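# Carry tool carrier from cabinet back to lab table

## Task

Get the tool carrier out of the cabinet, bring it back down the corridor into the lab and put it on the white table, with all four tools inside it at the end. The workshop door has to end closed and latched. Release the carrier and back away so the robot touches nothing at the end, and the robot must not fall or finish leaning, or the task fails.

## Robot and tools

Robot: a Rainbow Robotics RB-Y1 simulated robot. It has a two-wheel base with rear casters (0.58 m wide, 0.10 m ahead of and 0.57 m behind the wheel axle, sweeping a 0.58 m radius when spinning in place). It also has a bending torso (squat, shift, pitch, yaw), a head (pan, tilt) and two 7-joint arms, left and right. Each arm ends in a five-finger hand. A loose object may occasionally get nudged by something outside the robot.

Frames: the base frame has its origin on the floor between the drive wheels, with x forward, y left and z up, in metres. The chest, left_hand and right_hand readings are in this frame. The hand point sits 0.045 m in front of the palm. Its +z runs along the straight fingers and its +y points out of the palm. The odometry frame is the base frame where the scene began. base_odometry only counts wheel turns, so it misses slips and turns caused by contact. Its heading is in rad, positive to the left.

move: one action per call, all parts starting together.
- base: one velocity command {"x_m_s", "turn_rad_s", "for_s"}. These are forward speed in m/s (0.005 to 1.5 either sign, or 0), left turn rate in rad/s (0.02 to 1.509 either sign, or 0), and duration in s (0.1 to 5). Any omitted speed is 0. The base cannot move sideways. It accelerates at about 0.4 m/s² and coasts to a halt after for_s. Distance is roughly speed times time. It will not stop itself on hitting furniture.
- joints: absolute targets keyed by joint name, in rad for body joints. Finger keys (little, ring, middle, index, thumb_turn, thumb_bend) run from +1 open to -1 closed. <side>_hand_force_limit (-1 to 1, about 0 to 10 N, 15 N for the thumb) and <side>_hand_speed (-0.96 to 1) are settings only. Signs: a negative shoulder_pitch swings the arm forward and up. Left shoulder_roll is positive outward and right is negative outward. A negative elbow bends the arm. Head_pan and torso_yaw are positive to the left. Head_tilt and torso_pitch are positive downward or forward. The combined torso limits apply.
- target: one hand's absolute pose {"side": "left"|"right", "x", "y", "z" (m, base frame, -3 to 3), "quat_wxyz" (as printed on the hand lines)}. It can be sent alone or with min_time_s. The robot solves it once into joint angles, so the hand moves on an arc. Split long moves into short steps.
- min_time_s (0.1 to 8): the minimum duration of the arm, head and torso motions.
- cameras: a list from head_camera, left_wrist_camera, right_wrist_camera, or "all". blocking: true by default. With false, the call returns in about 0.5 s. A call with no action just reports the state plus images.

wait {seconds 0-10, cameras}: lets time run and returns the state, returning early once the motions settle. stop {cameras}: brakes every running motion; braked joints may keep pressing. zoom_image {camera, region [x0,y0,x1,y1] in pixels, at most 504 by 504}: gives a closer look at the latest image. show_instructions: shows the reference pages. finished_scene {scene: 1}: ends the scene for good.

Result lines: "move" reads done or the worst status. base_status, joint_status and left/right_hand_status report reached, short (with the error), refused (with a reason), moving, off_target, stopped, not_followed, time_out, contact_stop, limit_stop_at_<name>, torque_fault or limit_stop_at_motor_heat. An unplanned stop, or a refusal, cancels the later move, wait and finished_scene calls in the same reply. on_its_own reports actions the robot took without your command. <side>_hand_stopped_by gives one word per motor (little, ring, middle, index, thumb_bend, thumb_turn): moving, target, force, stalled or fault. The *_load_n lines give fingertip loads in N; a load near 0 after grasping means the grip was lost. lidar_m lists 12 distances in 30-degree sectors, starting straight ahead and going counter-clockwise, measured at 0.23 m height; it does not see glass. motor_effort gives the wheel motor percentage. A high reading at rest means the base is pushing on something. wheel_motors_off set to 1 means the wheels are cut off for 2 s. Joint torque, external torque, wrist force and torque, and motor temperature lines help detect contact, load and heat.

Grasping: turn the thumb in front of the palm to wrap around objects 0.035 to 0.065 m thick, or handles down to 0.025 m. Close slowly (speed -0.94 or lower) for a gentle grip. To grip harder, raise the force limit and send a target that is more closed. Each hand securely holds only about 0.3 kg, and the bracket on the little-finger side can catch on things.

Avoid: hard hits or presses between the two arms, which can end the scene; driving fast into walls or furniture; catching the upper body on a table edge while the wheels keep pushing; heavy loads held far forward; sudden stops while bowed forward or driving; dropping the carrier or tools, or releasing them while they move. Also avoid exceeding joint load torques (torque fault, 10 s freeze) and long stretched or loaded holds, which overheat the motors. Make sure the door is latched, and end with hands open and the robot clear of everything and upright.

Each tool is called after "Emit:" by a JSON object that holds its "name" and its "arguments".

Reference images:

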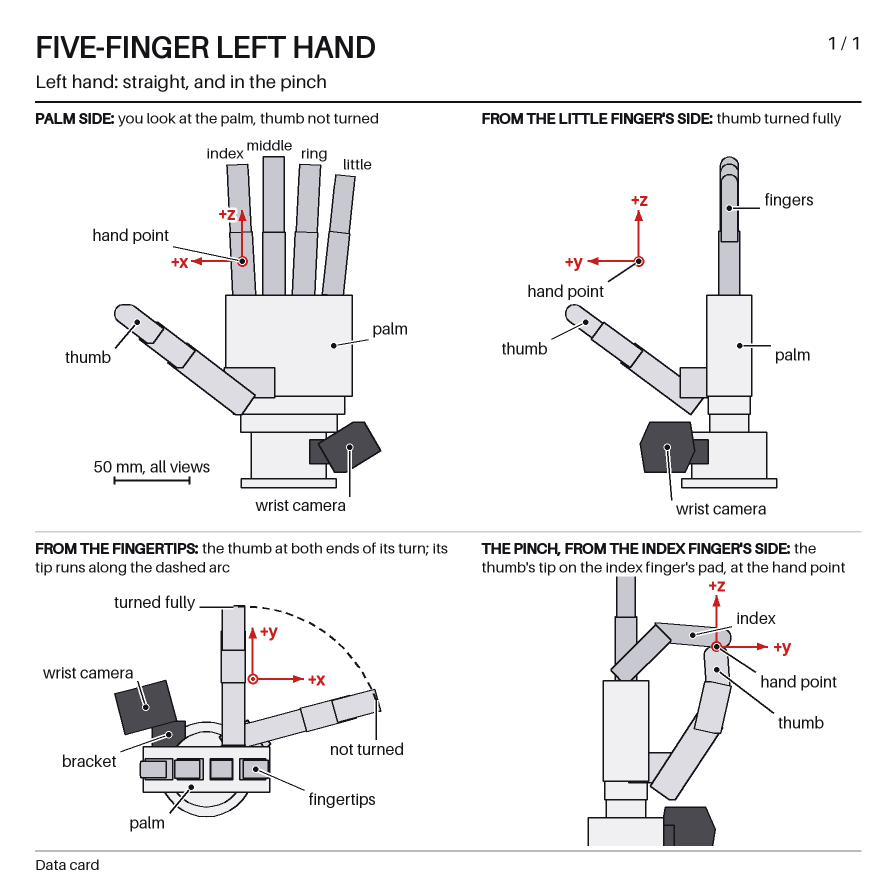

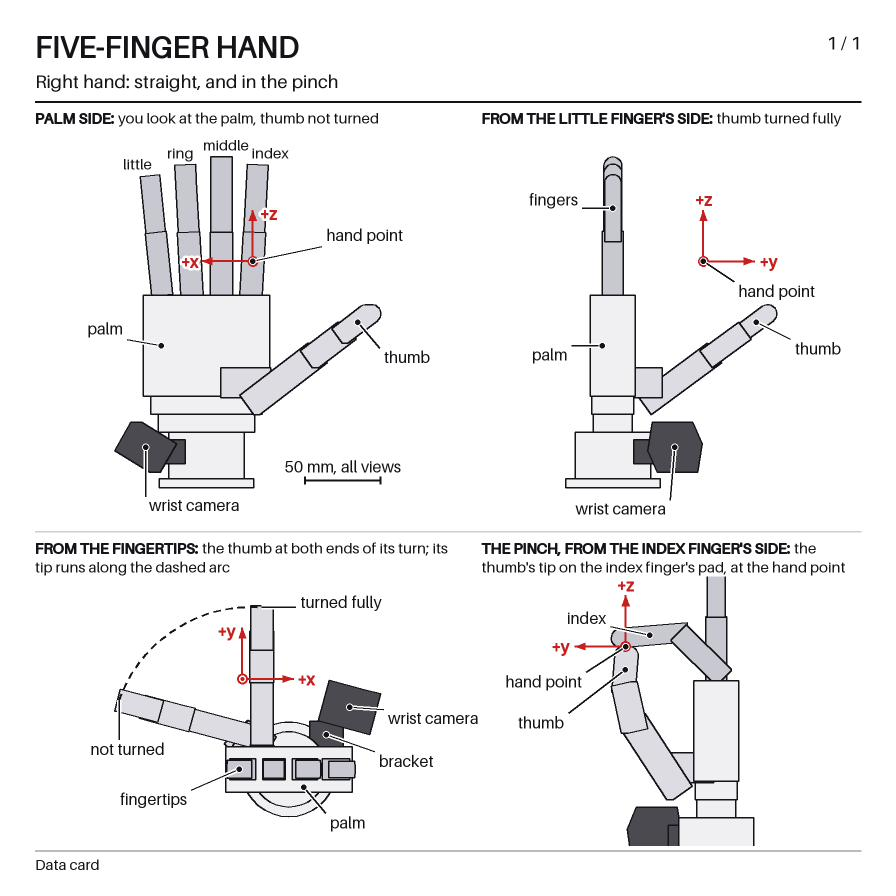

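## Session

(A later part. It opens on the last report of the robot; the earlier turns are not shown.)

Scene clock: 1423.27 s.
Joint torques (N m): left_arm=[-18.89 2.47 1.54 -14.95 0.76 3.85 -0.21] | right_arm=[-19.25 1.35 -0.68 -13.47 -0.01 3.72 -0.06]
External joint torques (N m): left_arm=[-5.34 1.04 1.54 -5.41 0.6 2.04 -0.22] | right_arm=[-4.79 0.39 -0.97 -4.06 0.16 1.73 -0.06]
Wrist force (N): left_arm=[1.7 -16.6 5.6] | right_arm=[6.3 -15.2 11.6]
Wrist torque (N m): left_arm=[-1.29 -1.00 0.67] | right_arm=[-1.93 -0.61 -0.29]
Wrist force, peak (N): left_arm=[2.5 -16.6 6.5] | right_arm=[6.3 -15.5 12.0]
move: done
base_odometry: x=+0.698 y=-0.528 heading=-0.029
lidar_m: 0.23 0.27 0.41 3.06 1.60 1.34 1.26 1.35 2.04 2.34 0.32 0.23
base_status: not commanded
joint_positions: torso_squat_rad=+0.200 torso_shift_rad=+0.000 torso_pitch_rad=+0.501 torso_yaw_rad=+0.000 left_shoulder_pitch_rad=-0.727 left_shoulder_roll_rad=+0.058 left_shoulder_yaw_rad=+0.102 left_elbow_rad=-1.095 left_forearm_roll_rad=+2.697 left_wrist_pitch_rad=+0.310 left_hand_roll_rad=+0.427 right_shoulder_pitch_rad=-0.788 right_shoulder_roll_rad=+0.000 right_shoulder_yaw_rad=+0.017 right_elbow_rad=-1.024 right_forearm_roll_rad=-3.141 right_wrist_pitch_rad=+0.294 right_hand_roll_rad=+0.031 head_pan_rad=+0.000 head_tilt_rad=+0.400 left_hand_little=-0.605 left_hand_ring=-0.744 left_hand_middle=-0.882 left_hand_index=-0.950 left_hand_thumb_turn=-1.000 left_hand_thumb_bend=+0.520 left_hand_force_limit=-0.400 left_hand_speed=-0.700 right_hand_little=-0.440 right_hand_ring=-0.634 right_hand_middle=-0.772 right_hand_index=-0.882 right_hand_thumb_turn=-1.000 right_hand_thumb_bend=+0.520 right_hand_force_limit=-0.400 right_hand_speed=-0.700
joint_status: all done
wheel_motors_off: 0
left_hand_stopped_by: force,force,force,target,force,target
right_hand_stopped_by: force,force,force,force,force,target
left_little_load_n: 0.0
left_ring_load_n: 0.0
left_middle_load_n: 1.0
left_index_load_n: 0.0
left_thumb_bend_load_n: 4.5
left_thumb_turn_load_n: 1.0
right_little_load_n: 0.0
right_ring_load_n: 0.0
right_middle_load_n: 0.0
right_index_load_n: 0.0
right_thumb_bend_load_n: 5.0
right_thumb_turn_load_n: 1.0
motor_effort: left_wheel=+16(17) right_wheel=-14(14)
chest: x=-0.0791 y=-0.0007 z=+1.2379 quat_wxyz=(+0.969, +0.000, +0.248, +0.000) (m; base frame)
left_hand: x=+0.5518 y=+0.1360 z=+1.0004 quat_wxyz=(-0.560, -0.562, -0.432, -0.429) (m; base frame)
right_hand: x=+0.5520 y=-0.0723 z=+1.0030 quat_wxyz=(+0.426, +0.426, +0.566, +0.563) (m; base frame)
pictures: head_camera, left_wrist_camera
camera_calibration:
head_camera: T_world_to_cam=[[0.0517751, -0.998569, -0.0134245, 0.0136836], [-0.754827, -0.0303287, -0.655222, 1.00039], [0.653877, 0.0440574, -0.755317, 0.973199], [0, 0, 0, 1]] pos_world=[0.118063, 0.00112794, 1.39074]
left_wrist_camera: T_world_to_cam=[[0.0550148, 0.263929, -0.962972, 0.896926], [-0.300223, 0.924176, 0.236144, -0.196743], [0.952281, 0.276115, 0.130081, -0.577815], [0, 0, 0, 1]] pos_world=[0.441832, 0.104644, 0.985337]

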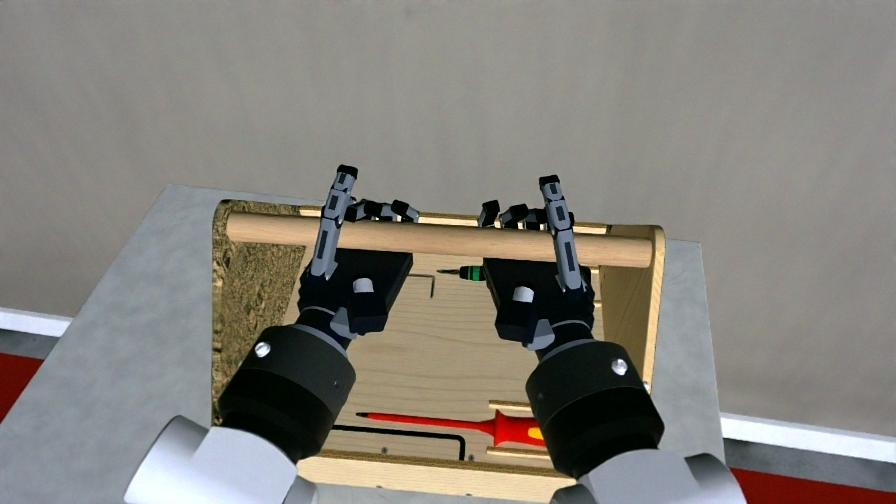

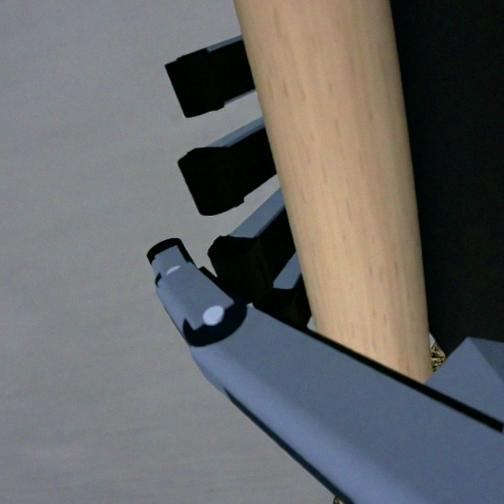

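Emit:
{"name": "move", "arguments": {"joints": {"torso_squat_rad":0.1}, "min_time_s": 2}}

Emit:
{"name": "move", "arguments": {"base": {"x_m_s":-0.1,"for_s":4.8}, "cameras": ["head_camera"]}}

Scene clock: 1435.23 s.
Joint torques (N m): left_arm=[-18.71 2.29 1.65 -14.86 0.77 3.86 -0.34] | right_arm=[-18.96 0.88 -0.29 -13.4 -0.09 3.99 -0.05]
External joint torques (N m): left_arm=[-5.16 0.85 1.64 -5.32 0.61 2.05 -0.35] | right_arm=[-4.49 -0.07 -0.58 -3.99 0.08 1.99 -0.04]
Wrist force (N): left_arm=[1.8 -16.3 6.4] | right_arm=[6.3 -15.2 11.6]
Wrist torque (N m): left_arm=[-1.29 -1.00 0.70] | right_arm=[-1.95 -0.60 -0.29]
Wrist force, peak (N): left_arm=[2.4 -16.8 6.3] | right_arm=[6.5 -15.7 11.8]
move: done
base_odometry: x=+0.698 y=-0.528 heading=-0.029
lidar_m: 0.24 0.27 0.40 3.05 1.60 1.33 1.26 1.34 2.04 2.35 0.33 0.24
base_status: not commanded
joint_positions: torso_squat_rad=+0.100 torso_shift_rad=+0.000 torso_pitch_rad=+0.501 torso_yaw_rad=+0.000 left_shoulder_pitch_rad=-0.727 left_shoulder_roll_rad=+0.058 left_shoulder_yaw_rad=+0.102 left_elbow_rad=-1.095 left_forearm_roll_rad=+2.697 left_wrist_pitch_rad=+0.310 left_hand_roll_rad=+0.427 right_shoulder_pitch_rad=-0.788 right_shoulder_roll_rad=+0.000 right_shoulder_yaw_rad=+0.017 right_elbow_rad=-1.024 right_forearm_roll_rad=-3.141 right_wrist_pitch_rad=+0.294 right_hand_roll_rad=+0.031 head_pan_rad=+0.000 head_tilt_rad=+0.400 left_hand_little=-0.605 left_hand_ring=-0.744 left_hand_middle=-0.882 left_hand_index=-0.950 left_hand_thumb_turn=-1.000 left_hand_thumb_bend=+0.520 left_hand_force_limit=-0.400 left_hand_speed=-0.700 right_hand_little=-0.440 right_hand_ring=-0.634 right_hand_middle=-0.772 right_hand_index=-0.882 right_hand_thumb_turn=-1.000 right_hand_thumb_bend=+0.520 right_hand_force_limit=-0.400 right_hand_speed=-0.700
joint_status: all done
wheel_motors_off: 0
left_hand_stopped_by: force,force,force,target,force,target
right_hand_stopped_by: force,force,force,force,force,target
left_little_load_n: 0.0
left_ring_load_n: 0.0
left_middle_load_n: 1.5
left_index_load_n: 0.0
left_thumb_bend_load_n: 4.5
left_thumb_turn_load_n: 1.0
right_little_load_n: 0.0
right_ring_load_n: 0.0
right_middle_load_n: 0.0
right_index_load_n: 0.0
right_thumb_bend_load_n: 5.0
right_thumb_turn_load_n: 1.0
motor_effort: left_wheel=+16(17) right_wheel=-14(14)
chest: x=-0.0791 y=-0.0007 z=+1.2484 quat_wxyz=(+0.969, +0.000, +0.248, +0.000) (m; base frame)
left_hand: x=+0.5518 y=+0.1360 z=+1.0109 quat_wxyz=(-0.560, -0.562, -0.432, -0.429) (m; base frame)
right_hand: x=+0.5520 y=-0.0723 z=+1.0134 quat_wxyz=(+0.426, +0.426, +0.566, +0.563) (m; base frame)
pictures: none

Scene clock: 1440.67 s.
Joint torques (N m): left_arm=[-19.34 2.63 1.65 -14.66 0.95 3.83 -0.1] | right_arm=[-20.14 0.03 -0.64 -13.94 0.13 4.08 -0.06]
External joint torques (N m): left_arm=[-5.79 1.2 1.65 -5.13 0.79 2.02 -0.11] | right_arm=[-5.68 -0.93 -0.94 -4.53 0.3 2.08 -0.05]
Wrist force (N): left_arm=[2.4 -16.8 6.2] | right_arm=[6.3 -14.8 10.7]
Wrist torque (N m): left_arm=[-1.26 -0.89 0.77] | right_arm=[-1.85 -0.62 -0.29]
Wrist force, peak (N): left_arm=[1.7 -18.1 6.7] | right_arm=[6.8 -16.1 12.3]
move: done
base_odometry: x=+0.218 y=-0.514 heading=-0.027
lidar_m: 0.71 0.78 2.19 2.10 1.04 0.86 0.78 0.83 1.26 3.61 1.70 0.74
base_status: done (sent for 4.8 of 4.8 s)
joint_positions: torso_squat_rad=+0.100 torso_shift_rad=+0.000 torso_pitch_rad=+0.501 torso_yaw_rad=+0.000 left_shoulder_pitch_rad=-0.726 left_shoulder_roll_rad=+0.058 left_shoulder_yaw_rad=+0.102 left_elbow_rad=-1.095 left_forearm_roll_rad=+2.697 left_wrist_pitch_rad=+0.310 left_hand_roll_rad=+0.426 right_shoulder_pitch_rad=-0.788 right_shoulder_roll_rad=+0.000 right_shoulder_yaw_rad=+0.017 right_elbow_rad=-1.024 right_forearm_roll_rad=-3.141 right_wrist_pitch_rad=+0.294 right_hand_roll_rad=+0.031 head_pan_rad=+0.000 head_tilt_rad=+0.400 left_hand_little=-0.605 left_hand_ring=-0.744 left_hand_middle=-0.882 left_hand_index=-0.950 left_hand_thumb_turn=-1.000 left_hand_thumb_bend=+0.520 left_hand_force_limit=-0.400 left_hand_speed=-0.700 right_hand_little=-0.440 right_hand_ring=-0.634 right_hand_middle=-0.772 right_hand_index=-0.882 right_hand_thumb_turn=-1.000 right_hand_thumb_bend=+0.520 right_hand_force_limit=-0.400 right_hand_speed=-0.700
joint_status: not commanded
wheel_motors_off: 0
left_hand_stopped_by: force,force,force,target,force,target
right_hand_stopped_by: force,force,force,force,force,target
left_little_load_n: 0.0
left_ring_load_n: 0.0
left_middle_load_n: 1.0
left_index_load_n: 0.0
left_thumb_bend_load_n: 4.0
left_thumb_turn_load_n: 1.0
right_little_load_n: 0.0
right_ring_load_n: 0.0
right_middle_load_n: 0.0
right_index_load_n: 0.0
right_thumb_bend_load_n: 5.0
right_thumb_turn_load_n: 1.0
motor_effort: left_wheel=+19(31) right_wheel=-16(29)
chest: x=-0.0792 y=-0.0007 z=+1.2484 quat_wxyz=(+0.969, +0.000, +0.248, +0.000) (m; base frame)
left_hand: x=+0.5517 y=+0.1360 z=+1.0110 quat_wxyz=(-0.560, -0.562, -0.432, -0.429) (m; base frame)
right_hand: x=+0.5518 y=-0.0723 z=+1.0134 quat_wxyz=(+0.426, +0.426, +0.566, +0.563) (m; base frame)
pictures: head_camera
camera_calibration:
head_camera: T_world_to_cam=[[0.0517827, -0.998568, -0.0134159, 0.0138218], [-0.754691, -0.0303309, -0.655379, 1.00733], [0.654034, 0.0440621, -0.755181, 0.981051], [0, 0, 0, 1]] pos_world=[0.117863, 0.00112793, 1.40124]

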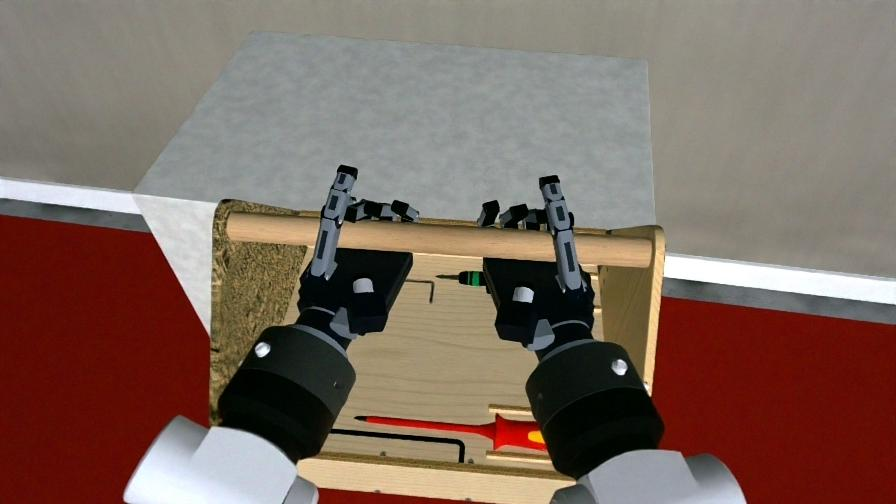

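Emit:
{"name": "move", "arguments": {"base": {"turn_rad_s":-0.5,"for_s":3.37}, "cameras": ["head_camera"]}}

Scene clock: 1449.33 s.
Joint torques (N m): left_arm=[-19.22 2.72 1.5 -14.86 1.03 3.88 -0.09] | right_arm=[-19.58 0.47 -0.53 -13.59 -0.01 4.16 -0.05]
External joint torques (N m): left_arm=[-5.67 1.29 1.5 -5.33 0.87 2.08 -0.1] | right_arm=[-5.12 -0.49 -0.82 -4.18 0.17 2.16 -0.04]
Wrist force (N): left_arm=[2.4 -16.9 6.8] | right_arm=[5.9 -14.8 10.9]
Wrist torque (N m): left_arm=[-1.33 -0.89 0.83] | right_arm=[-1.89 -0.58 -0.31]
Wrist force, peak (N): left_arm=[2.0 -17.5 7.0] | right_arm=[6.7 -15.9 12.0]
move: done
base_odometry: x=+0.218 y=-0.514 heading=-1.710
lidar_m: 3.00 1.92 1.38 0.72 0.75 1.91 3.05 1.12 0.88 0.83 0.78 1.08
base_status: done (sent for 3.37 of 3.37 s)
joint_positions: torso_squat_rad=+0.100 torso_shift_rad=+0.000 torso_pitch_rad=+0.501 torso_yaw_rad=+0.000 left_shoulder_pitch_rad=-0.726 left_shoulder_roll_rad=+0.058 left_shoulder_yaw_rad=+0.102 left_elbow_rad=-1.095 left_forearm_roll_rad=+2.697 left_wrist_pitch_rad=+0.310 left_hand_roll_rad=+0.426 right_shoulder_pitch_rad=-0.788 right_shoulder_roll_rad=+0.000 right_shoulder_yaw_rad=+0.017 right_elbow_rad=-1.024 right_forearm_roll_rad=-3.141 right_wrist_pitch_rad=+0.294 right_hand_roll_rad=+0.031 head_pan_rad=+0.000 head_tilt_rad=+0.400 left_hand_little=-0.605 left_hand_ring=-0.744 left_hand_middle=-0.882 left_hand_index=-0.950 left_hand_thumb_turn=-1.000 left_hand_thumb_bend=+0.520 left_hand_force_limit=-0.400 left_hand_speed=-0.700 right_hand_little=-0.440 right_hand_ring=-0.634 right_hand_middle=-0.772 right_hand_index=-0.882 right_hand_thumb_turn=-1.000 right_hand_thumb_bend=+0.520 right_hand_force_limit=-0.400 right_hand_speed=-0.700
joint_status: not commanded
wheel_motors_off: 0
left_hand_stopped_by: force,force,force,target,force,target
right_hand_stopped_by: force,force,force,force,force,target
left_little_load_n: 0.0
left_ring_load_n: 0.0
left_middle_load_n: 1.0
left_index_load_n: 0.0
left_thumb_bend_load_n: 4.0
left_thumb_turn_load_n: 1.0
right_little_load_n: 0.0
right_ring_load_n: 0.0
right_middle_load_n: 0.0
right_index_load_n: 0.0
right_thumb_bend_load_n: 5.0
right_thumb_turn_load_n: 1.0
motor_effort: left_wheel=+14(39) right_wheel=+0(32)
chest: x=-0.0792 y=-0.0007 z=+1.2484 quat_wxyz=(+0.969, +0.001, +0.248, +0.000) (m; base frame)
left_hand: x=+0.5517 y=+0.1360 z=+1.0109 quat_wxyz=(-0.560, -0.562, -0.432, -0.429) (m; base frame)
right_hand: x=+0.5519 y=-0.0723 z=+1.0134 quat_wxyz=(+0.426, +0.426, +0.566, +0.563) (m; base frame)
pictures: head_camera
camera_calibration:
head_camera: T_world_to_cam=[[0.0517827, -0.998568, -0.0134159, 0.0138167], [-0.754691, -0.0303309, -0.655379, 1.0074], [0.654034, 0.0440621, -0.755181, 0.980985], [0, 0, 0, 1]] pos_world=[0.117963, 0.00112793, 1.40124]

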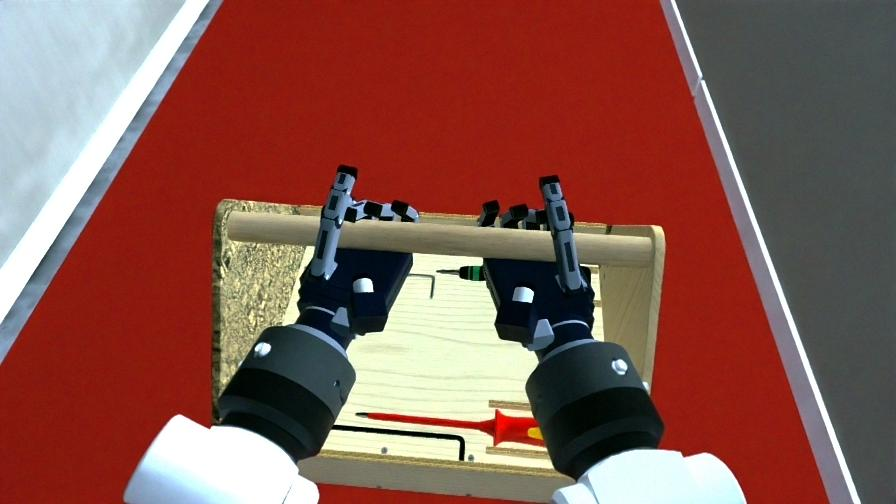

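Emit:
{"name": "move", "arguments": {"base": {"turn_rad_s":-0.1,"for_s":0.15}, "joints": {"head_tilt_rad":-0.1}}}

Emit:
{"name": "move", "arguments": {"base": {"x_m_s":0.4,"for_s":5}, "cameras": ["head_camera"]}}

Scene clock: 1464.60 s.
Joint torques (N m): left_arm=[-19.47 2.79 1.58 -14.91 0.91 3.82 -0.18] | right_arm=[-20.16 0.31 -0.77 -13.66 -0.01 3.97 -0.12]
External joint torques (N m): left_arm=[-5.92 1.35 1.58 -5.37 0.75 2.01 -0.19] | right_arm=[-5.7 -0.65 -1.06 -4.25 0.16 1.97 -0.11]
Wrist force (N): left_arm=[2.0 -17.0 6.8] | right_arm=[6.3 -15.1 11.0]
Wrist torque (N m): left_arm=[-1.36 -0.81 0.79] | right_arm=[-1.93 -0.62 -0.30]
Wrist force, peak (N): left_arm=[2.9 -17.4 6.7] | right_arm=[6.8 -16.1 11.8]
move: done
base_odometry: x=+0.218 y=-0.514 heading=-1.723
lidar_m: 2.86 1.93 1.40 0.72 0.75 1.92 3.11 1.11 0.89 0.84 0.78 1.07
base_status: done (sent for 0.17 of 0.17 s)
joint_positions: torso_squat_rad=+0.100 torso_shift_rad=+0.000 torso_pitch_rad=+0.501 torso_yaw_rad=+0.000 left_shoulder_pitch_rad=-0.726 left_shoulder_roll_rad=+0.058 left_shoulder_yaw_rad=+0.102 left_elbow_rad=-1.095 left_forearm_roll_rad=+2.697 left_wrist_pitch_rad=+0.310 left_hand_roll_rad=+0.426 right_shoulder_pitch_rad=-0.788 right_shoulder_roll_rad=+0.000 right_shoulder_yaw_rad=+0.017 right_elbow_rad=-1.024 right_forearm_roll_rad=-3.141 right_wrist_pitch_rad=+0.294 right_hand_roll_rad=+0.031 head_pan_rad=+0.000 head_tilt_rad=-0.100 left_hand_little=-0.605 left_hand_ring=-0.744 left_hand_middle=-0.882 left_hand_index=-0.950 left_hand_thumb_turn=-1.000 left_hand_thumb_bend=+0.520 left_hand_force_limit=-0.400 left_hand_speed=-0.700 right_hand_little=-0.440 right_hand_ring=-0.634 right_hand_middle=-0.772 right_hand_index=-0.882 right_hand_thumb_turn=-1.000 right_hand_thumb_bend=+0.520 right_hand_force_limit=-0.400 right_hand_speed=-0.700
joint_status: all done
wheel_motors_off: 0
left_hand_stopped_by: force,force,force,target,force,target
right_hand_stopped_by: force,force,force,force,force,target
left_little_load_n: 0.0
left_ring_load_n: 0.0
left_middle_load_n: 1.0
left_index_load_n: 0.0
left_thumb_bend_load_n: 4.0
left_thumb_turn_load_n: 1.0
right_little_load_n: 0.0
right_ring_load_n: 0.0
right_middle_load_n: 0.0
right_index_load_n: 0.0
right_thumb_bend_load_n: 5.0
right_thumb_turn_load_n: 1.0
motor_effort: left_wheel=+15(31) right_wheel=+1(15)
chest: x=-0.0792 y=-0.0007 z=+1.2484 quat_wxyz=(+0.969, +0.000, +0.248, +0.000) (m; base frame)
left_hand: x=+0.5517 y=+0.1360 z=+1.0109 quat_wxyz=(-0.560, -0.562, -0.432, -0.429) (m; base frame)
right_hand: x=+0.5519 y=-0.0723 z=+1.0133 quat_wxyz=(+0.426, +0.426, +0.566, +0.563) (m; base frame)
pictures: none

Scene clock: 1471.17 s.
Joint torques (N m): left_arm=[-19.14 2.67 1.78 -14.82 0.97 3.98 -0.08] | right_arm=[-19.59 0.48 -0.56 -13.56 0 4.16 -0.12]
External joint torques (N m): left_arm=[-5.59 1.24 1.78 -5.29 0.81 2.17 -0.09] | right_arm=[-5.13 -0.49 -0.86 -4.15 0.17 2.16 -0.11]
Wrist force (N): left_arm=[2.6 -17.5 6.5] | right_arm=[6.0 -15.0 10.8]
Wrist torque (N m): left_arm=[-1.42 -0.93 0.84] | right_arm=[-1.88 -0.59 -0.31]
Wrist force, peak (N): left_arm=[2.0 -18.0 6.3] | right_arm=[6.1 -15.8 11.2]
move: done
base_odometry: x=-0.086 y=-2.491 heading=-1.724
lidar_m: 3.07 1.95 1.42 1.34 1.41 1.92 3.05 1.09 0.77 0.74 0.77 1.07
base_status: done (sent for 5 of 5 s)
joint_positions: torso_squat_rad=+0.100 torso_shift_rad=+0.000 torso_pitch_rad=+0.501 torso_yaw_rad=+0.000 left_shoulder_pitch_rad=-0.726 left_shoulder_roll_rad=+0.058 left_shoulder_yaw_rad=+0.102 left_elbow_rad=-1.095 left_forearm_roll_rad=+2.697 left_wrist_pitch_rad=+0.310 left_hand_roll_rad=+0.426 right_shoulder_pitch_rad=-0.788 right_shoulder_roll_rad=+0.000 right_shoulder_yaw_rad=+0.017 right_elbow_rad=-1.024 right_forearm_roll_rad=-3.141 right_wrist_pitch_rad=+0.294 right_hand_roll_rad=+0.031 head_pan_rad=+0.000 head_tilt_rad=-0.100 left_hand_little=-0.605 left_hand_ring=-0.744 left_hand_middle=-0.882 left_hand_index=-0.950 left_hand_thumb_turn=-1.000 left_hand_thumb_bend=+0.520 left_hand_force_limit=-0.400 left_hand_speed=-0.700 right_hand_little=-0.440 right_hand_ring=-0.634 right_hand_middle=-0.772 right_hand_index=-0.882 right_hand_thumb_turn=-1.000 right_hand_thumb_bend=+0.520 right_hand_force_limit=-0.400 right_hand_speed=-0.700
joint_status: not commanded
wheel_motors_off: 0
left_hand_stopped_by: force,force,force,target,force,target
right_hand_stopped_by: force,force,force,force,force,target
left_little_load_n: 0.0
left_ring_load_n: 0.0
left_middle_load_n: 1.0
left_index_load_n: 0.0
left_thumb_bend_load_n: 4.5
left_thumb_turn_load_n: 1.0
right_little_load_n: 0.0
right_ring_load_n: 0.0
right_middle_load_n: 0.0
right_index_load_n: 0.0
right_thumb_bend_load_n: 5.0
right_thumb_turn_load_n: 1.0
motor_effort: left_wheel=-3(41) right_wheel=+3(31)
chest: x=-0.0791 y=-0.0007 z=+1.2484 quat_wxyz=(+0.969, +0.000, +0.248, +0.000) (m; base frame)
left_hand: x=+0.5517 y=+0.1360 z=+1.0108 quat_wxyz=(-0.560, -0.562, -0.432, -0.429) (m; base frame)
right_hand: x=+0.5519 y=-0.0723 z=+1.0133 quat_wxyz=(+0.425, +0.426, +0.566, +0.563) (m; base frame)
pictures: head_camera
camera_calibration:
head_camera: T_world_to_cam=[[0.051334, -0.998597, 0.0130264, -0.0235983], [-0.34826, -0.0301245, -0.936914, 1.3906], [0.935991, 0.0435589, -0.349318, 0.397086], [0, 0, 0, 1]] pos_world=[0.113832, 0.00102917, 1.44189]

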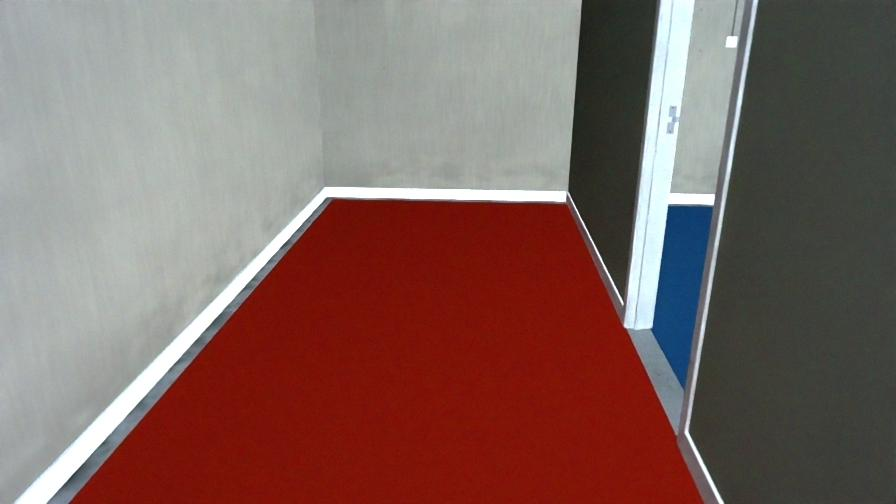

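Emit:
{"name": "move", "arguments": {"base": {"x_m_s":0.4,"for_s":4.75}, "cameras": ["head_camera"]}}

Scene clock: 1489.53 s.
Joint torques (N m): left_arm=[-19.31 2.42 1.56 -14.86 0.98 4.05 -0.09] | right_arm=[-19.62 0.94 -0.78 -13.96 0.11 4.16 -0.04]
External joint torques (N m): left_arm=[-5.76 0.99 1.55 -5.33 0.81 2.25 -0.1] | right_arm=[-5.16 -0.02 -1.07 -4.55 0.28 2.16 -0.03]
Wrist force (N): left_arm=[2.6 -16.4 6.5] | right_arm=[5.9 -15.0 10.8]
Wrist torque (N m): left_arm=[-1.24 -0.90 0.81] | right_arm=[-1.90 -0.58 -0.32]
Wrist force, peak (N): left_arm=[2.1 -17.9 6.8] | right_arm=[5.7 -15.8 11.5]
move: done
base_odometry: x=-0.377 y=-4.375 heading=-1.724
lidar_m: 2.82 1.96 1.43 1.36 1.43 1.95 2.93 1.05 0.76 0.72 5.00 1.32
base_status: done (sent for 4.77 of 4.77 s)
joint_positions: torso_squat_rad=+0.100 torso_shift_rad=+0.000 torso_pitch_rad=+0.501 torso_yaw_rad=+0.000 left_shoulder_pitch_rad=-0.726 left_shoulder_roll_rad=+0.058 left_shoulder_yaw_rad=+0.102 left_elbow_rad=-1.095 left_forearm_roll_rad=+2.697 left_wrist_pitch_rad=+0.310 left_hand_roll_rad=+0.426 right_shoulder_pitch_rad=-0.788 right_shoulder_roll_rad=+0.000 right_shoulder_yaw_rad=+0.017 right_elbow_rad=-1.024 right_forearm_roll_rad=-3.141 right_wrist_pitch_rad=+0.294 right_hand_roll_rad=+0.031 head_pan_rad=+0.000 head_tilt_rad=-0.100 left_hand_little=-0.605 left_hand_ring=-0.744 left_hand_middle=-0.882 left_hand_index=-0.950 left_hand_thumb_turn=-1.000 left_hand_thumb_bend=+0.520 left_hand_force_limit=-0.400 left_hand_speed=-0.700 right_hand_little=-0.440 right_hand_ring=-0.634 right_hand_middle=-0.772 right_hand_index=-0.882 right_hand_thumb_turn=-1.000 right_hand_thumb_bend=+0.520 right_hand_force_limit=-0.400 right_hand_speed=-0.700
joint_status: not commanded
wheel_motors_off: 0
left_hand_stopped_by: force,force,force,target,force,target
right_hand_stopped_by: force,force,force,force,force,target
left_little_load_n: 0.0
left_ring_load_n: 0.0
left_middle_load_n: 1.0
left_index_load_n: 0.0
left_thumb_bend_load_n: 4.0
left_thumb_turn_load_n: 1.0
right_little_load_n: 0.0
right_ring_load_n: 0.0
right_middle_load_n: 0.0
right_index_load_n: 0.0
right_thumb_bend_load_n: 4.5
right_thumb_turn_load_n: 1.0
motor_effort: left_wheel=-4(14) right_wheel=+3(25)
chest: x=-0.0791 y=-0.0007 z=+1.2484 quat_wxyz=(+0.969, +0.000, +0.248, +0.000) (m; base frame)
left_hand: x=+0.5517 y=+0.1360 z=+1.0108 quat_wxyz=(-0.560, -0.562, -0.432, -0.429) (m; base frame)
right_hand: x=+0.5519 y=-0.0723 z=+1.0133 quat_wxyz=(+0.425, +0.426, +0.566, +0.563) (m; base frame)
pictures: head_camera
camera_calibration:
head_camera: T_world_to_cam=[[0.051334, -0.998597, 0.0130264, -0.0235983], [-0.34826, -0.0301245, -0.936914, 1.3906], [0.935991, 0.0435589, -0.349318, 0.397086], [0, 0, 0, 1]] pos_world=[0.113832, 0.00102917, 1.44189]

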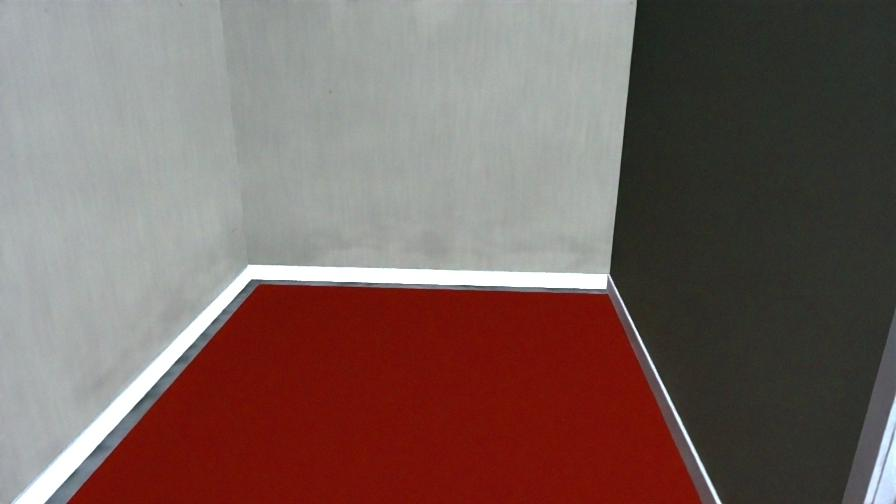

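Emit:
{"name": "move", "arguments": {"base": {"turn_rad_s":0.2,"for_s":0.6}}}

Emit:
{"name": "move", "arguments": {"base": {"x_m_s":0.3,"for_s":2.1}, "cameras": ["head_camera","right_wrist_camera"]}}

Scene clock: 1501.03 s.
Joint torques (N m): left_arm=[-19.23 2.49 1.49 -14.73 0.91 4 -0.17] | right_arm=[-19.96 -0.46 -1.04 -13.41 0.09 4.04 -0.09]
External joint torques (N m): left_arm=[-5.68 1.05 1.49 -5.19 0.74 2.19 -0.18] | right_arm=[-5.5 -1.43 -1.34 -4 0.26 2.05 -0.08]
Wrist force (N): left_arm=[3.1 -16.8 6.9] | right_arm=[5.8 -15.2 11.0]
Wrist torque (N m): left_arm=[-1.28 -0.96 0.84] | right_arm=[-1.91 -0.58 -0.31]
Wrist force, peak (N): left_arm=[2.4 -17.3 6.9] | right_arm=[6.5 -15.8 11.5]
move: done
base_odometry: x=-0.377 y=-4.376 heading=-1.605
lidar_m: 3.50 1.75 1.40 1.36 1.48 2.22 2.02 0.94 0.74 0.72 4.50 1.31
base_status: done (sent for 0.6 of 0.6 s)
joint_positions: torso_squat_rad=+0.100 torso_shift_rad=+0.000 torso_pitch_rad=+0.501 torso_yaw_rad=+0.000 left_shoulder_pitch_rad=-0.726 left_shoulder_roll_rad=+0.058 left_shoulder_yaw_rad=+0.102 left_elbow_rad=-1.095 left_forearm_roll_rad=+2.697 left_wrist_pitch_rad=+0.310 left_hand_roll_rad=+0.426 right_shoulder_pitch_rad=-0.788 right_shoulder_roll_rad=+0.000 right_shoulder_yaw_rad=+0.017 right_elbow_rad=-1.024 right_forearm_roll_rad=-3.141 right_wrist_pitch_rad=+0.294 right_hand_roll_rad=+0.031 head_pan_rad=+0.000 head_tilt_rad=-0.100 left_hand_little=-0.605 left_hand_ring=-0.744 left_hand_middle=-0.882 left_hand_index=-0.950 left_hand_thumb_turn=-1.000 left_hand_thumb_bend=+0.520 left_hand_force_limit=-0.400 left_hand_speed=-0.700 right_hand_little=-0.440 right_hand_ring=-0.634 right_hand_middle=-0.772 right_hand_index=-0.882 right_hand_thumb_turn=-1.000 right_hand_thumb_bend=+0.520 right_hand_force_limit=-0.400 right_hand_speed=-0.700
joint_status: not commanded
wheel_motors_off: 0
left_hand_stopped_by: force,force,force,target,force,target
right_hand_stopped_by: force,force,force,force,force,target
left_little_load_n: 0.0
left_ring_load_n: 0.0
left_middle_load_n: 1.0
left_index_load_n: 0.0
left_thumb_bend_load_n: 4.0
left_thumb_turn_load_n: 1.0
right_little_load_n: 0.0
right_ring_load_n: 0.0
right_middle_load_n: 0.0
right_index_load_n: 0.0
right_thumb_bend_load_n: 5.0
right_thumb_turn_load_n: 1.0
motor_effort: left_wheel=-15(33) right_wheel=+0(23)
chest: x=-0.0791 y=-0.0007 z=+1.2484 quat_wxyz=(+0.969, +0.000, +0.248, +0.000) (m; base frame)
left_hand: x=+0.5517 y=+0.1360 z=+1.0108 quat_wxyz=(-0.560, -0.562, -0.432, -0.429) (m; base frame)
right_hand: x=+0.5519 y=-0.0722 z=+1.0133 quat_wxyz=(+0.425, +0.426, +0.566, +0.563) (m; base frame)
pictures: none

Scene clock: 1504.33 s.
Joint torques (N m): left_arm=[-19.54 2.61 1.67 -14.75 0.96 3.98 -0.06] | right_arm=[-19.59 -0.28 -0.37 -13.68 0.12 4.05 -0.17]
External joint torques (N m): left_arm=[-6 1.17 1.67 -5.22 0.8 2.17 -0.07] | right_arm=[-5.13 -1.25 -0.67 -4.27 0.29 2.05 -0.16]
Wrist force (N): left_arm=[2.3 -16.9 6.2] | right_arm=[5.8 -15.0 10.6]
Wrist torque (N m): left_arm=[-1.29 -0.87 0.82] | right_arm=[-1.89 -0.57 -0.33]
Wrist force, peak (N): left_arm=[2.9 -17.8 7.1] | right_arm=[5.9 -16.0 11.8]
move: done
base_odometry: x=-0.398 y=-5.005 heading=-1.605
lidar_m: 2.88 1.68 1.32 1.29 1.41 2.11 2.20 1.03 0.91 7.31 0.92 1.29
base_status: done (sent for 2.1 of 2.1 s)
joint_positions: torso_squat_rad=+0.100 torso_shift_rad=+0.000 torso_pitch_rad=+0.501 torso_yaw_rad=+0.000 left_shoulder_pitch_rad=-0.726 left_shoulder_roll_rad=+0.058 left_shoulder_yaw_rad=+0.102 left_elbow_rad=-1.095 left_forearm_roll_rad=+2.697 left_wrist_pitch_rad=+0.310 left_hand_roll_rad=+0.426 right_shoulder_pitch_rad=-0.788 right_shoulder_roll_rad=+0.000 right_shoulder_yaw_rad=+0.017 right_elbow_rad=-1.024 right_forearm_roll_rad=-3.141 right_wrist_pitch_rad=+0.294 right_hand_roll_rad=+0.031 head_pan_rad=+0.000 head_tilt_rad=-0.100 left_hand_little=-0.605 left_hand_ring=-0.744 left_hand_middle=-0.882 left_hand_index=-0.950 left_hand_thumb_turn=-1.000 left_hand_thumb_bend=+0.520 left_hand_force_limit=-0.400 left_hand_speed=-0.700 right_hand_little=-0.440 right_hand_ring=-0.634 right_hand_middle=-0.772 right_hand_index=-0.882 right_hand_thumb_turn=-1.000 right_hand_thumb_bend=+0.520 right_hand_force_limit=-0.400 right_hand_speed=-0.700
joint_status: not commanded
wheel_motors_off: 0
left_hand_stopped_by: force,force,force,target,force,target
right_hand_stopped_by: force,force,force,force,force,target
left_little_load_n: 0.0
left_ring_load_n: 0.0
left_middle_load_n: 1.0
left_index_load_n: 0.0
left_thumb_bend_load_n: 4.0
left_thumb_turn_load_n: 1.5
right_little_load_n: 0.0
right_ring_load_n: 0.0
right_middle_load_n: 0.0
right_index_load_n: 0.0
right_thumb_bend_load_n: 5.0
right_thumb_turn_load_n: 1.5
motor_effort: left_wheel=+1(34) right_wheel=-3(27)
chest: x=-0.0791 y=-0.0007 z=+1.2484 quat_wxyz=(+0.969, +0.000, +0.248, +0.000) (m; base frame)
left_hand: x=+0.5517 y=+0.1360 z=+1.0108 quat_wxyz=(-0.560, -0.562, -0.432, -0.429) (m; base frame)
right_hand: x=+0.5519 y=-0.0722 z=+1.0132 quat_wxyz=(+0.425, +0.426, +0.566, +0.563) (m; base frame)
pictures: head_camera, right_wrist_camera
camera_calibration:
head_camera: T_world_to_cam=[[0.0513401, -0.998596, 0.0130247, -0.0235966], [-0.348291, -0.0301265, -0.936902, 1.39058], [0.935979, 0.0435643, -0.349349, 0.397132], [0, 0, 0, 1]] pos_world=[0.113832, 0.00102916, 1.44189]
right_wrist_camera: T_world_to_cam=[[-0.134667, 0.217317, 0.966767, -0.893526], [-0.28665, -0.942482, 0.171928, -0.0823027], [0.948523, -0.25397, 0.189215, -0.621414], [0, 0, 0, 1]] pos_world=[0.445505, -0.0412113, 0.995563]

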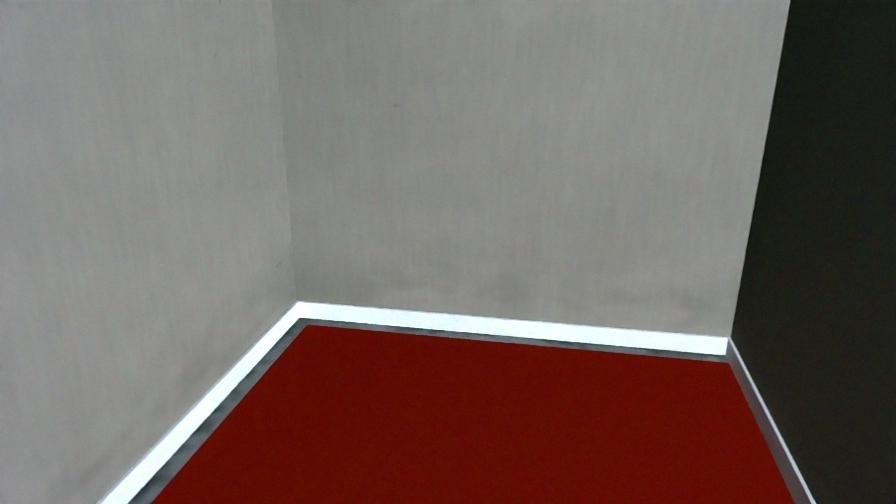

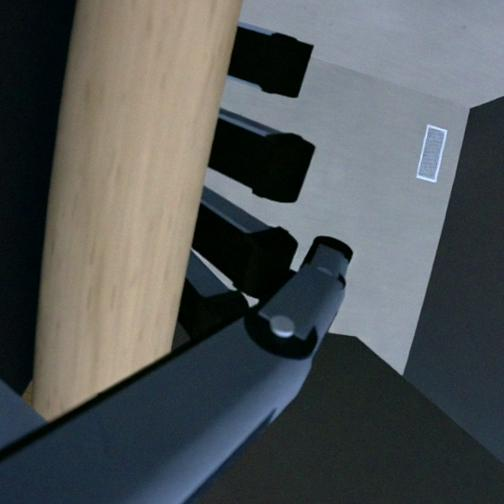

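Emit:
{"name": "move", "arguments": {"base": {"turn_rad_s":-0.5,"for_s":3.354}, "joints": {"head_tilt_rad":0.1}, "cameras": ["head_camera"]}}

Scene clock: 1515.83 s.
Joint torques (N m): left_arm=[-19.3 2.51 1.63 -14.86 0.97 3.9 -0.02] | right_arm=[-20.12 0.3 -0.56 -13.69 0.29 3.91 -0.07]
External joint torques (N m): left_arm=[-5.76 1.08 1.63 -5.33 0.81 2.09 -0.03] | right_arm=[-5.66 -0.66 -0.85 -4.28 0.47 1.92 -0.06]
Wrist force (N): left_arm=[2.9 -16.6 6.5] | right_arm=[6.0 -15.0 10.9]
Wrist torque (N m): left_arm=[-1.30 -0.94 0.80] | right_arm=[-1.92 -0.59 -0.31]
Wrist force, peak (N): left_arm=[2.4 -17.2 7.2] | right_arm=[6.3 -15.7 11.6]
move: done
base_odometry: x=-0.398 y=-5.005 heading=+2.996
lidar_m: 1.74 0.92 1.13 2.89 1.85 1.35 1.29 1.36 1.83 3.21 1.15 0.92
base_status: done (sent for 3.37 of 3.37 s)
joint_positions: torso_squat_rad=+0.100 torso_shift_rad=+0.000 torso_pitch_rad=+0.501 torso_yaw_rad=+0.000 left_shoulder_pitch_rad=-0.726 left_shoulder_roll_rad=+0.058 left_shoulder_yaw_rad=+0.102 left_elbow_rad=-1.095 left_forearm_roll_rad=+2.697 left_wrist_pitch_rad=+0.310 left_hand_roll_rad=+0.426 right_shoulder_pitch_rad=-0.788 right_shoulder_roll_rad=+0.000 right_shoulder_yaw_rad=+0.017 right_elbow_rad=-1.024 right_forearm_roll_rad=-3.141 right_wrist_pitch_rad=+0.294 right_hand_roll_rad=+0.031 head_pan_rad=+0.000 head_tilt_rad=+0.100 left_hand_little=-0.605 left_hand_ring=-0.744 left_hand_middle=-0.882 left_hand_index=-0.950 left_hand_thumb_turn=-1.000 left_hand_thumb_bend=+0.520 left_hand_force_limit=-0.400 left_hand_speed=-0.700 right_hand_little=-0.440 right_hand_ring=-0.634 right_hand_middle=-0.772 right_hand_index=-0.882 right_hand_thumb_turn=-1.000 right_hand_thumb_bend=+0.520 right_hand_force_limit=-0.400 right_hand_speed=-0.700
joint_status: all done
wheel_motors_off: 0
left_hand_stopped_by: force,force,force,target,force,target
right_hand_stopped_by: force,force,force,force,force,target
left_little_load_n: 0.0
left_ring_load_n: 0.0
left_middle_load_n: 1.0
left_index_load_n: 0.0
left_thumb_bend_load_n: 4.0
left_thumb_turn_load_n: 1.0
right_little_load_n: 0.0
right_ring_load_n: 0.0
right_middle_load_n: 0.0
right_index_load_n: 0.0
right_thumb_bend_load_n: 5.0
right_thumb_turn_load_n: 1.0
motor_effort: left_wheel=+12(27) right_wheel=+0(29)
chest: x=-0.0791 y=-0.0007 z=+1.2484 quat_wxyz=(+0.969, +0.001, +0.248, +0.000) (m; base frame)
left_hand: x=+0.5517 y=+0.1360 z=+1.0108 quat_wxyz=(-0.560, -0.562, -0.432, -0.429) (m; base frame)
right_hand: x=+0.5519 y=-0.0722 z=+1.0133 quat_wxyz=(+0.425, +0.426, +0.566, +0.563) (m; base frame)
pictures: head_camera
camera_calibration:
head_camera: T_world_to_cam=[[0.0530706, -0.998588, 0.00246435, -0.00874773], [-0.527427, -0.0301258, -0.849066, 1.27298], [0.847941, 0.0437607, -0.528281, 0.653219], [0, 0, 0, 1]] pos_world=[0.117975, 0.00102878, 1.42595]

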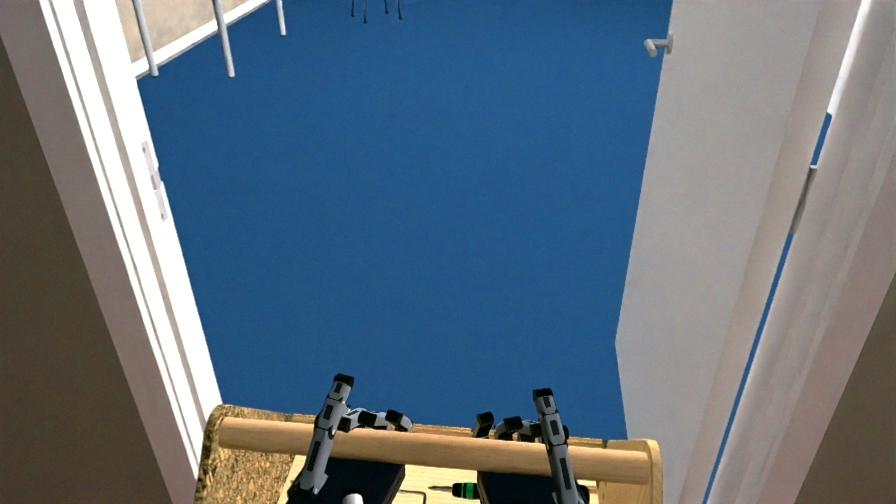

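Emit:
{"name": "move", "arguments": {"base": {"x_m_s":0.3,"for_s":5}, "cameras": ["head_camera"]}}

Scene clock: 1534.53 s.
Joint torques (N m): left_arm=[-19.35 2.48 1.62 -14.61 1.04 4.01 -0.11] | right_arm=[-20.08 0.31 -0.94 -13.61 -0.1 4.02 -0.07]
External joint torques (N m): left_arm=[-5.8 1.04 1.62 -5.08 0.88 2.21 -0.12] | right_arm=[-5.62 -0.65 -1.23 -4.2 0.08 2.02 -0.06]
Wrist force (N): left_arm=[2.9 -17.6 6.0] | right_arm=[5.7 -15.2 10.3]
Wrist torque (N m): left_arm=[-1.34 -0.97 0.88] | right_arm=[-1.89 -0.57 -0.33]
Wrist force, peak (N): left_arm=[3.0 -17.5 7.3] | right_arm=[5.7 -15.8 11.7]
move: done
base_odometry: x=-1.882 y=-4.787 heading=+2.995
lidar_m: 5.87 4.10 3.00 2.22 0.80 0.71 2.80 0.58 0.44 0.42 0.45 3.27
base_status: done (sent for 5 of 5 s)
joint_positions: torso_squat_rad=+0.100 torso_shift_rad=+0.000 torso_pitch_rad=+0.501 torso_yaw_rad=+0.000 left_shoulder_pitch_rad=-0.726 left_shoulder_roll_rad=+0.058 left_shoulder_yaw_rad=+0.102 left_elbow_rad=-1.095 left_forearm_roll_rad=+2.697 left_wrist_pitch_rad=+0.310 left_hand_roll_rad=+0.426 right_shoulder_pitch_rad=-0.788 right_shoulder_roll_rad=+0.000 right_shoulder_yaw_rad=+0.017 right_elbow_rad=-1.024 right_forearm_roll_rad=-3.141 right_wrist_pitch_rad=+0.294 right_hand_roll_rad=+0.031 head_pan_rad=+0.000 head_tilt_rad=+0.100 left_hand_little=-0.605 left_hand_ring=-0.744 left_hand_middle=-0.882 left_hand_index=-0.950 left_hand_thumb_turn=-1.000 left_hand_thumb_bend=+0.520 left_hand_force_limit=-0.400 left_hand_speed=-0.700 right_hand_little=-0.440 right_hand_ring=-0.634 right_hand_middle=-0.772 right_hand_index=-0.882 right_hand_thumb_turn=-1.000 right_hand_thumb_bend=+0.520 right_hand_force_limit=-0.400 right_hand_speed=-0.700
joint_status: not commanded
wheel_motors_off: 0
left_hand_stopped_by: force,force,force,target,force,target
right_hand_stopped_by: force,force,force,force,force,target
left_little_load_n: 0.0
left_ring_load_n: 0.0
left_middle_load_n: 1.0
left_index_load_n: 0.0
left_thumb_bend_load_n: 4.0
left_thumb_turn_load_n: 1.0
right_little_load_n: 0.0
right_ring_load_n: 0.0
right_middle_load_n: 0.0
right_index_load_n: 0.0
right_thumb_bend_load_n: 5.0
right_thumb_turn_load_n: 1.0
motor_effort: left_wheel=-4(41) right_wheel=+4(30)
chest: x=-0.0791 y=-0.0007 z=+1.2484 quat_wxyz=(+0.969, +0.001, +0.248, +0.000) (m; base frame)
left_hand: x=+0.5517 y=+0.1360 z=+1.0108 quat_wxyz=(-0.560, -0.562, -0.432, -0.429) (m; base frame)
right_hand: x=+0.5519 y=-0.0722 z=+1.0133 quat_wxyz=(+0.425, +0.426, +0.566, +0.563) (m; base frame)
pictures: head_camera
camera_calibration:
head_camera: T_world_to_cam=[[0.0530706, -0.998588, 0.00246435, -0.00874773], [-0.527427, -0.0301258, -0.849066, 1.27298], [0.847941, 0.0437607, -0.528281, 0.653219], [0, 0, 0, 1]] pos_world=[0.117975, 0.00102878, 1.42595]

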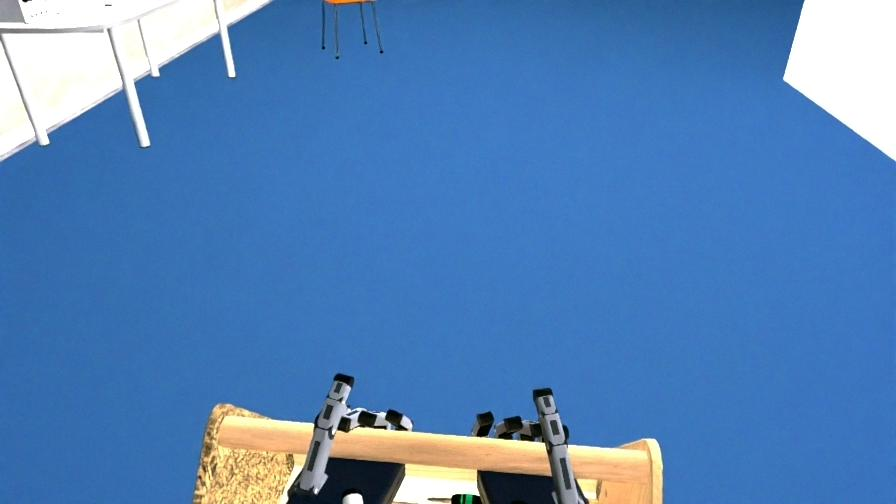

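Emit:
{"name": "move", "arguments": {"base": {"x_m_s":0.4,"for_s":4.5}, "joints": {"head_tilt_rad":0.1,"head_pan_rad":0.5}, "cameras": ["head_camera"]}}

Scene clock: 1546.13 s.
Joint torques (N m): left_arm=[-19.34 2.68 1.97 -14.85 0.97 3.95 -0.18] | right_arm=[-19.88 0.56 -0.77 -13.63 0.3 4.14 -0.01]
External joint torques (N m): left_arm=[-5.79 1.25 1.96 -5.31 0.81 2.14 -0.19] | right_arm=[-5.43 -0.4 -1.07 -4.22 0.47 2.14 0]
Wrist force (N): left_arm=[2.7 -17.0 6.9] | right_arm=[5.8 -15.1 11.3]
Wrist torque (N m): left_arm=[-1.37 -0.91 0.81] | right_arm=[-1.95 -0.59 -0.31]
Wrist force, peak (N): left_arm=[2.7 -17.6 7.0] | right_arm=[5.7 -15.3 12.1]
move: done
base_odometry: x=-3.663 y=-4.524 heading=+2.995
lidar_m: - 4.08 2.70 2.88 3.01 2.44 1.73 1.51 2.40 2.31 2.40 3.28
base_status: done (sent for 4.5 of 4.5 s)
joint_positions: torso_squat_rad=+0.100 torso_shift_rad=+0.000 torso_pitch_rad=+0.501 torso_yaw_rad=+0.000 left_shoulder_pitch_rad=-0.726 left_shoulder_roll_rad=+0.058 left_shoulder_yaw_rad=+0.102 left_elbow_rad=-1.095 left_forearm_roll_rad=+2.697 left_wrist_pitch_rad=+0.310 left_hand_roll_rad=+0.426 right_shoulder_pitch_rad=-0.788 right_shoulder_roll_rad=+0.000 right_shoulder_yaw_rad=+0.017 right_elbow_rad=-1.024 right_forearm_roll_rad=-3.141 right_wrist_pitch_rad=+0.294 right_hand_roll_rad=+0.031 head_pan_rad=+0.500 head_tilt_rad=+0.100 left_hand_little=-0.605 left_hand_ring=-0.744 left_hand_middle=-0.882 left_hand_index=-0.950 left_hand_thumb_turn=-1.000 left_hand_thumb_bend=+0.520 left_hand_force_limit=-0.400 left_hand_speed=-0.700 right_hand_little=-0.440 right_hand_ring=-0.634 right_hand_middle=-0.772 right_hand_index=-0.882 right_hand_thumb_turn=-1.000 right_hand_thumb_bend=+0.520 right_hand_force_limit=-0.400 right_hand_speed=-0.700
joint_status: all done
wheel_motors_off: 0
left_hand_stopped_by: force,force,force,target,force,target
right_hand_stopped_by: force,force,force,force,force,target
left_little_load_n: 0.0
left_ring_load_n: 0.0
left_middle_load_n: 1.0
left_index_load_n: 0.0
left_thumb_bend_load_n: 4.0
left_thumb_turn_load_n: 1.0
right_little_load_n: 0.0
right_ring_load_n: 0.0
right_middle_load_n: 0.0
right_index_load_n: -0.5
right_thumb_bend_load_n: 4.5
right_thumb_turn_load_n: 1.0
motor_effort: left_wheel=-5(14) right_wheel=+3(27)
chest: x=-0.0791 y=-0.0007 z=+1.2484 quat_wxyz=(+0.969, +0.001, +0.248, +0.000) (m; base frame)
left_hand: x=+0.5517 y=+0.1360 z=+1.0108 quat_wxyz=(-0.560, -0.562, -0.432, -0.429) (m; base frame)
right_hand: x=+0.5519 y=-0.0723 z=+1.0133 quat_wxyz=(+0.425, +0.426, +0.566, +0.563) (m; base frame)
pictures: head_camera
camera_calibration:
head_camera: T_world_to_cam=[[0.468164, -0.854604, -0.224664, 0.297372], [-0.508508, -0.0526304, -0.859447, 1.28685], [0.722663, 0.516606, -0.459213, 0.560584], [0, 0, 0, 1]] pos_world=[0.110043, 0.0322621, 1.43022]

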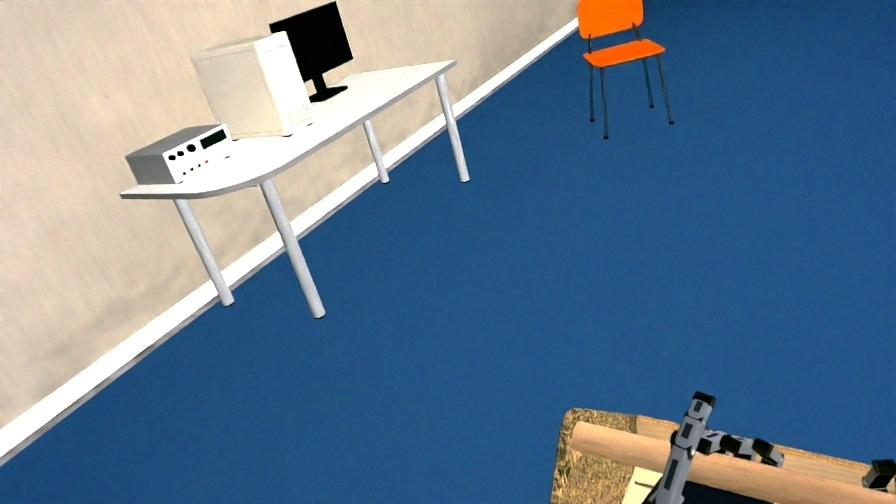

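Emit:
{"name": "zoom_image", "arguments": {"camera": "head_camera", "region": [100, 0, 500, 330]}}

Scaled by 1.260 from the camera's 896x504 image, which has a finer 1280x720 frame.

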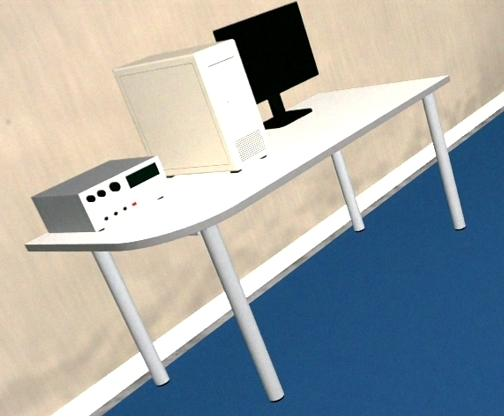

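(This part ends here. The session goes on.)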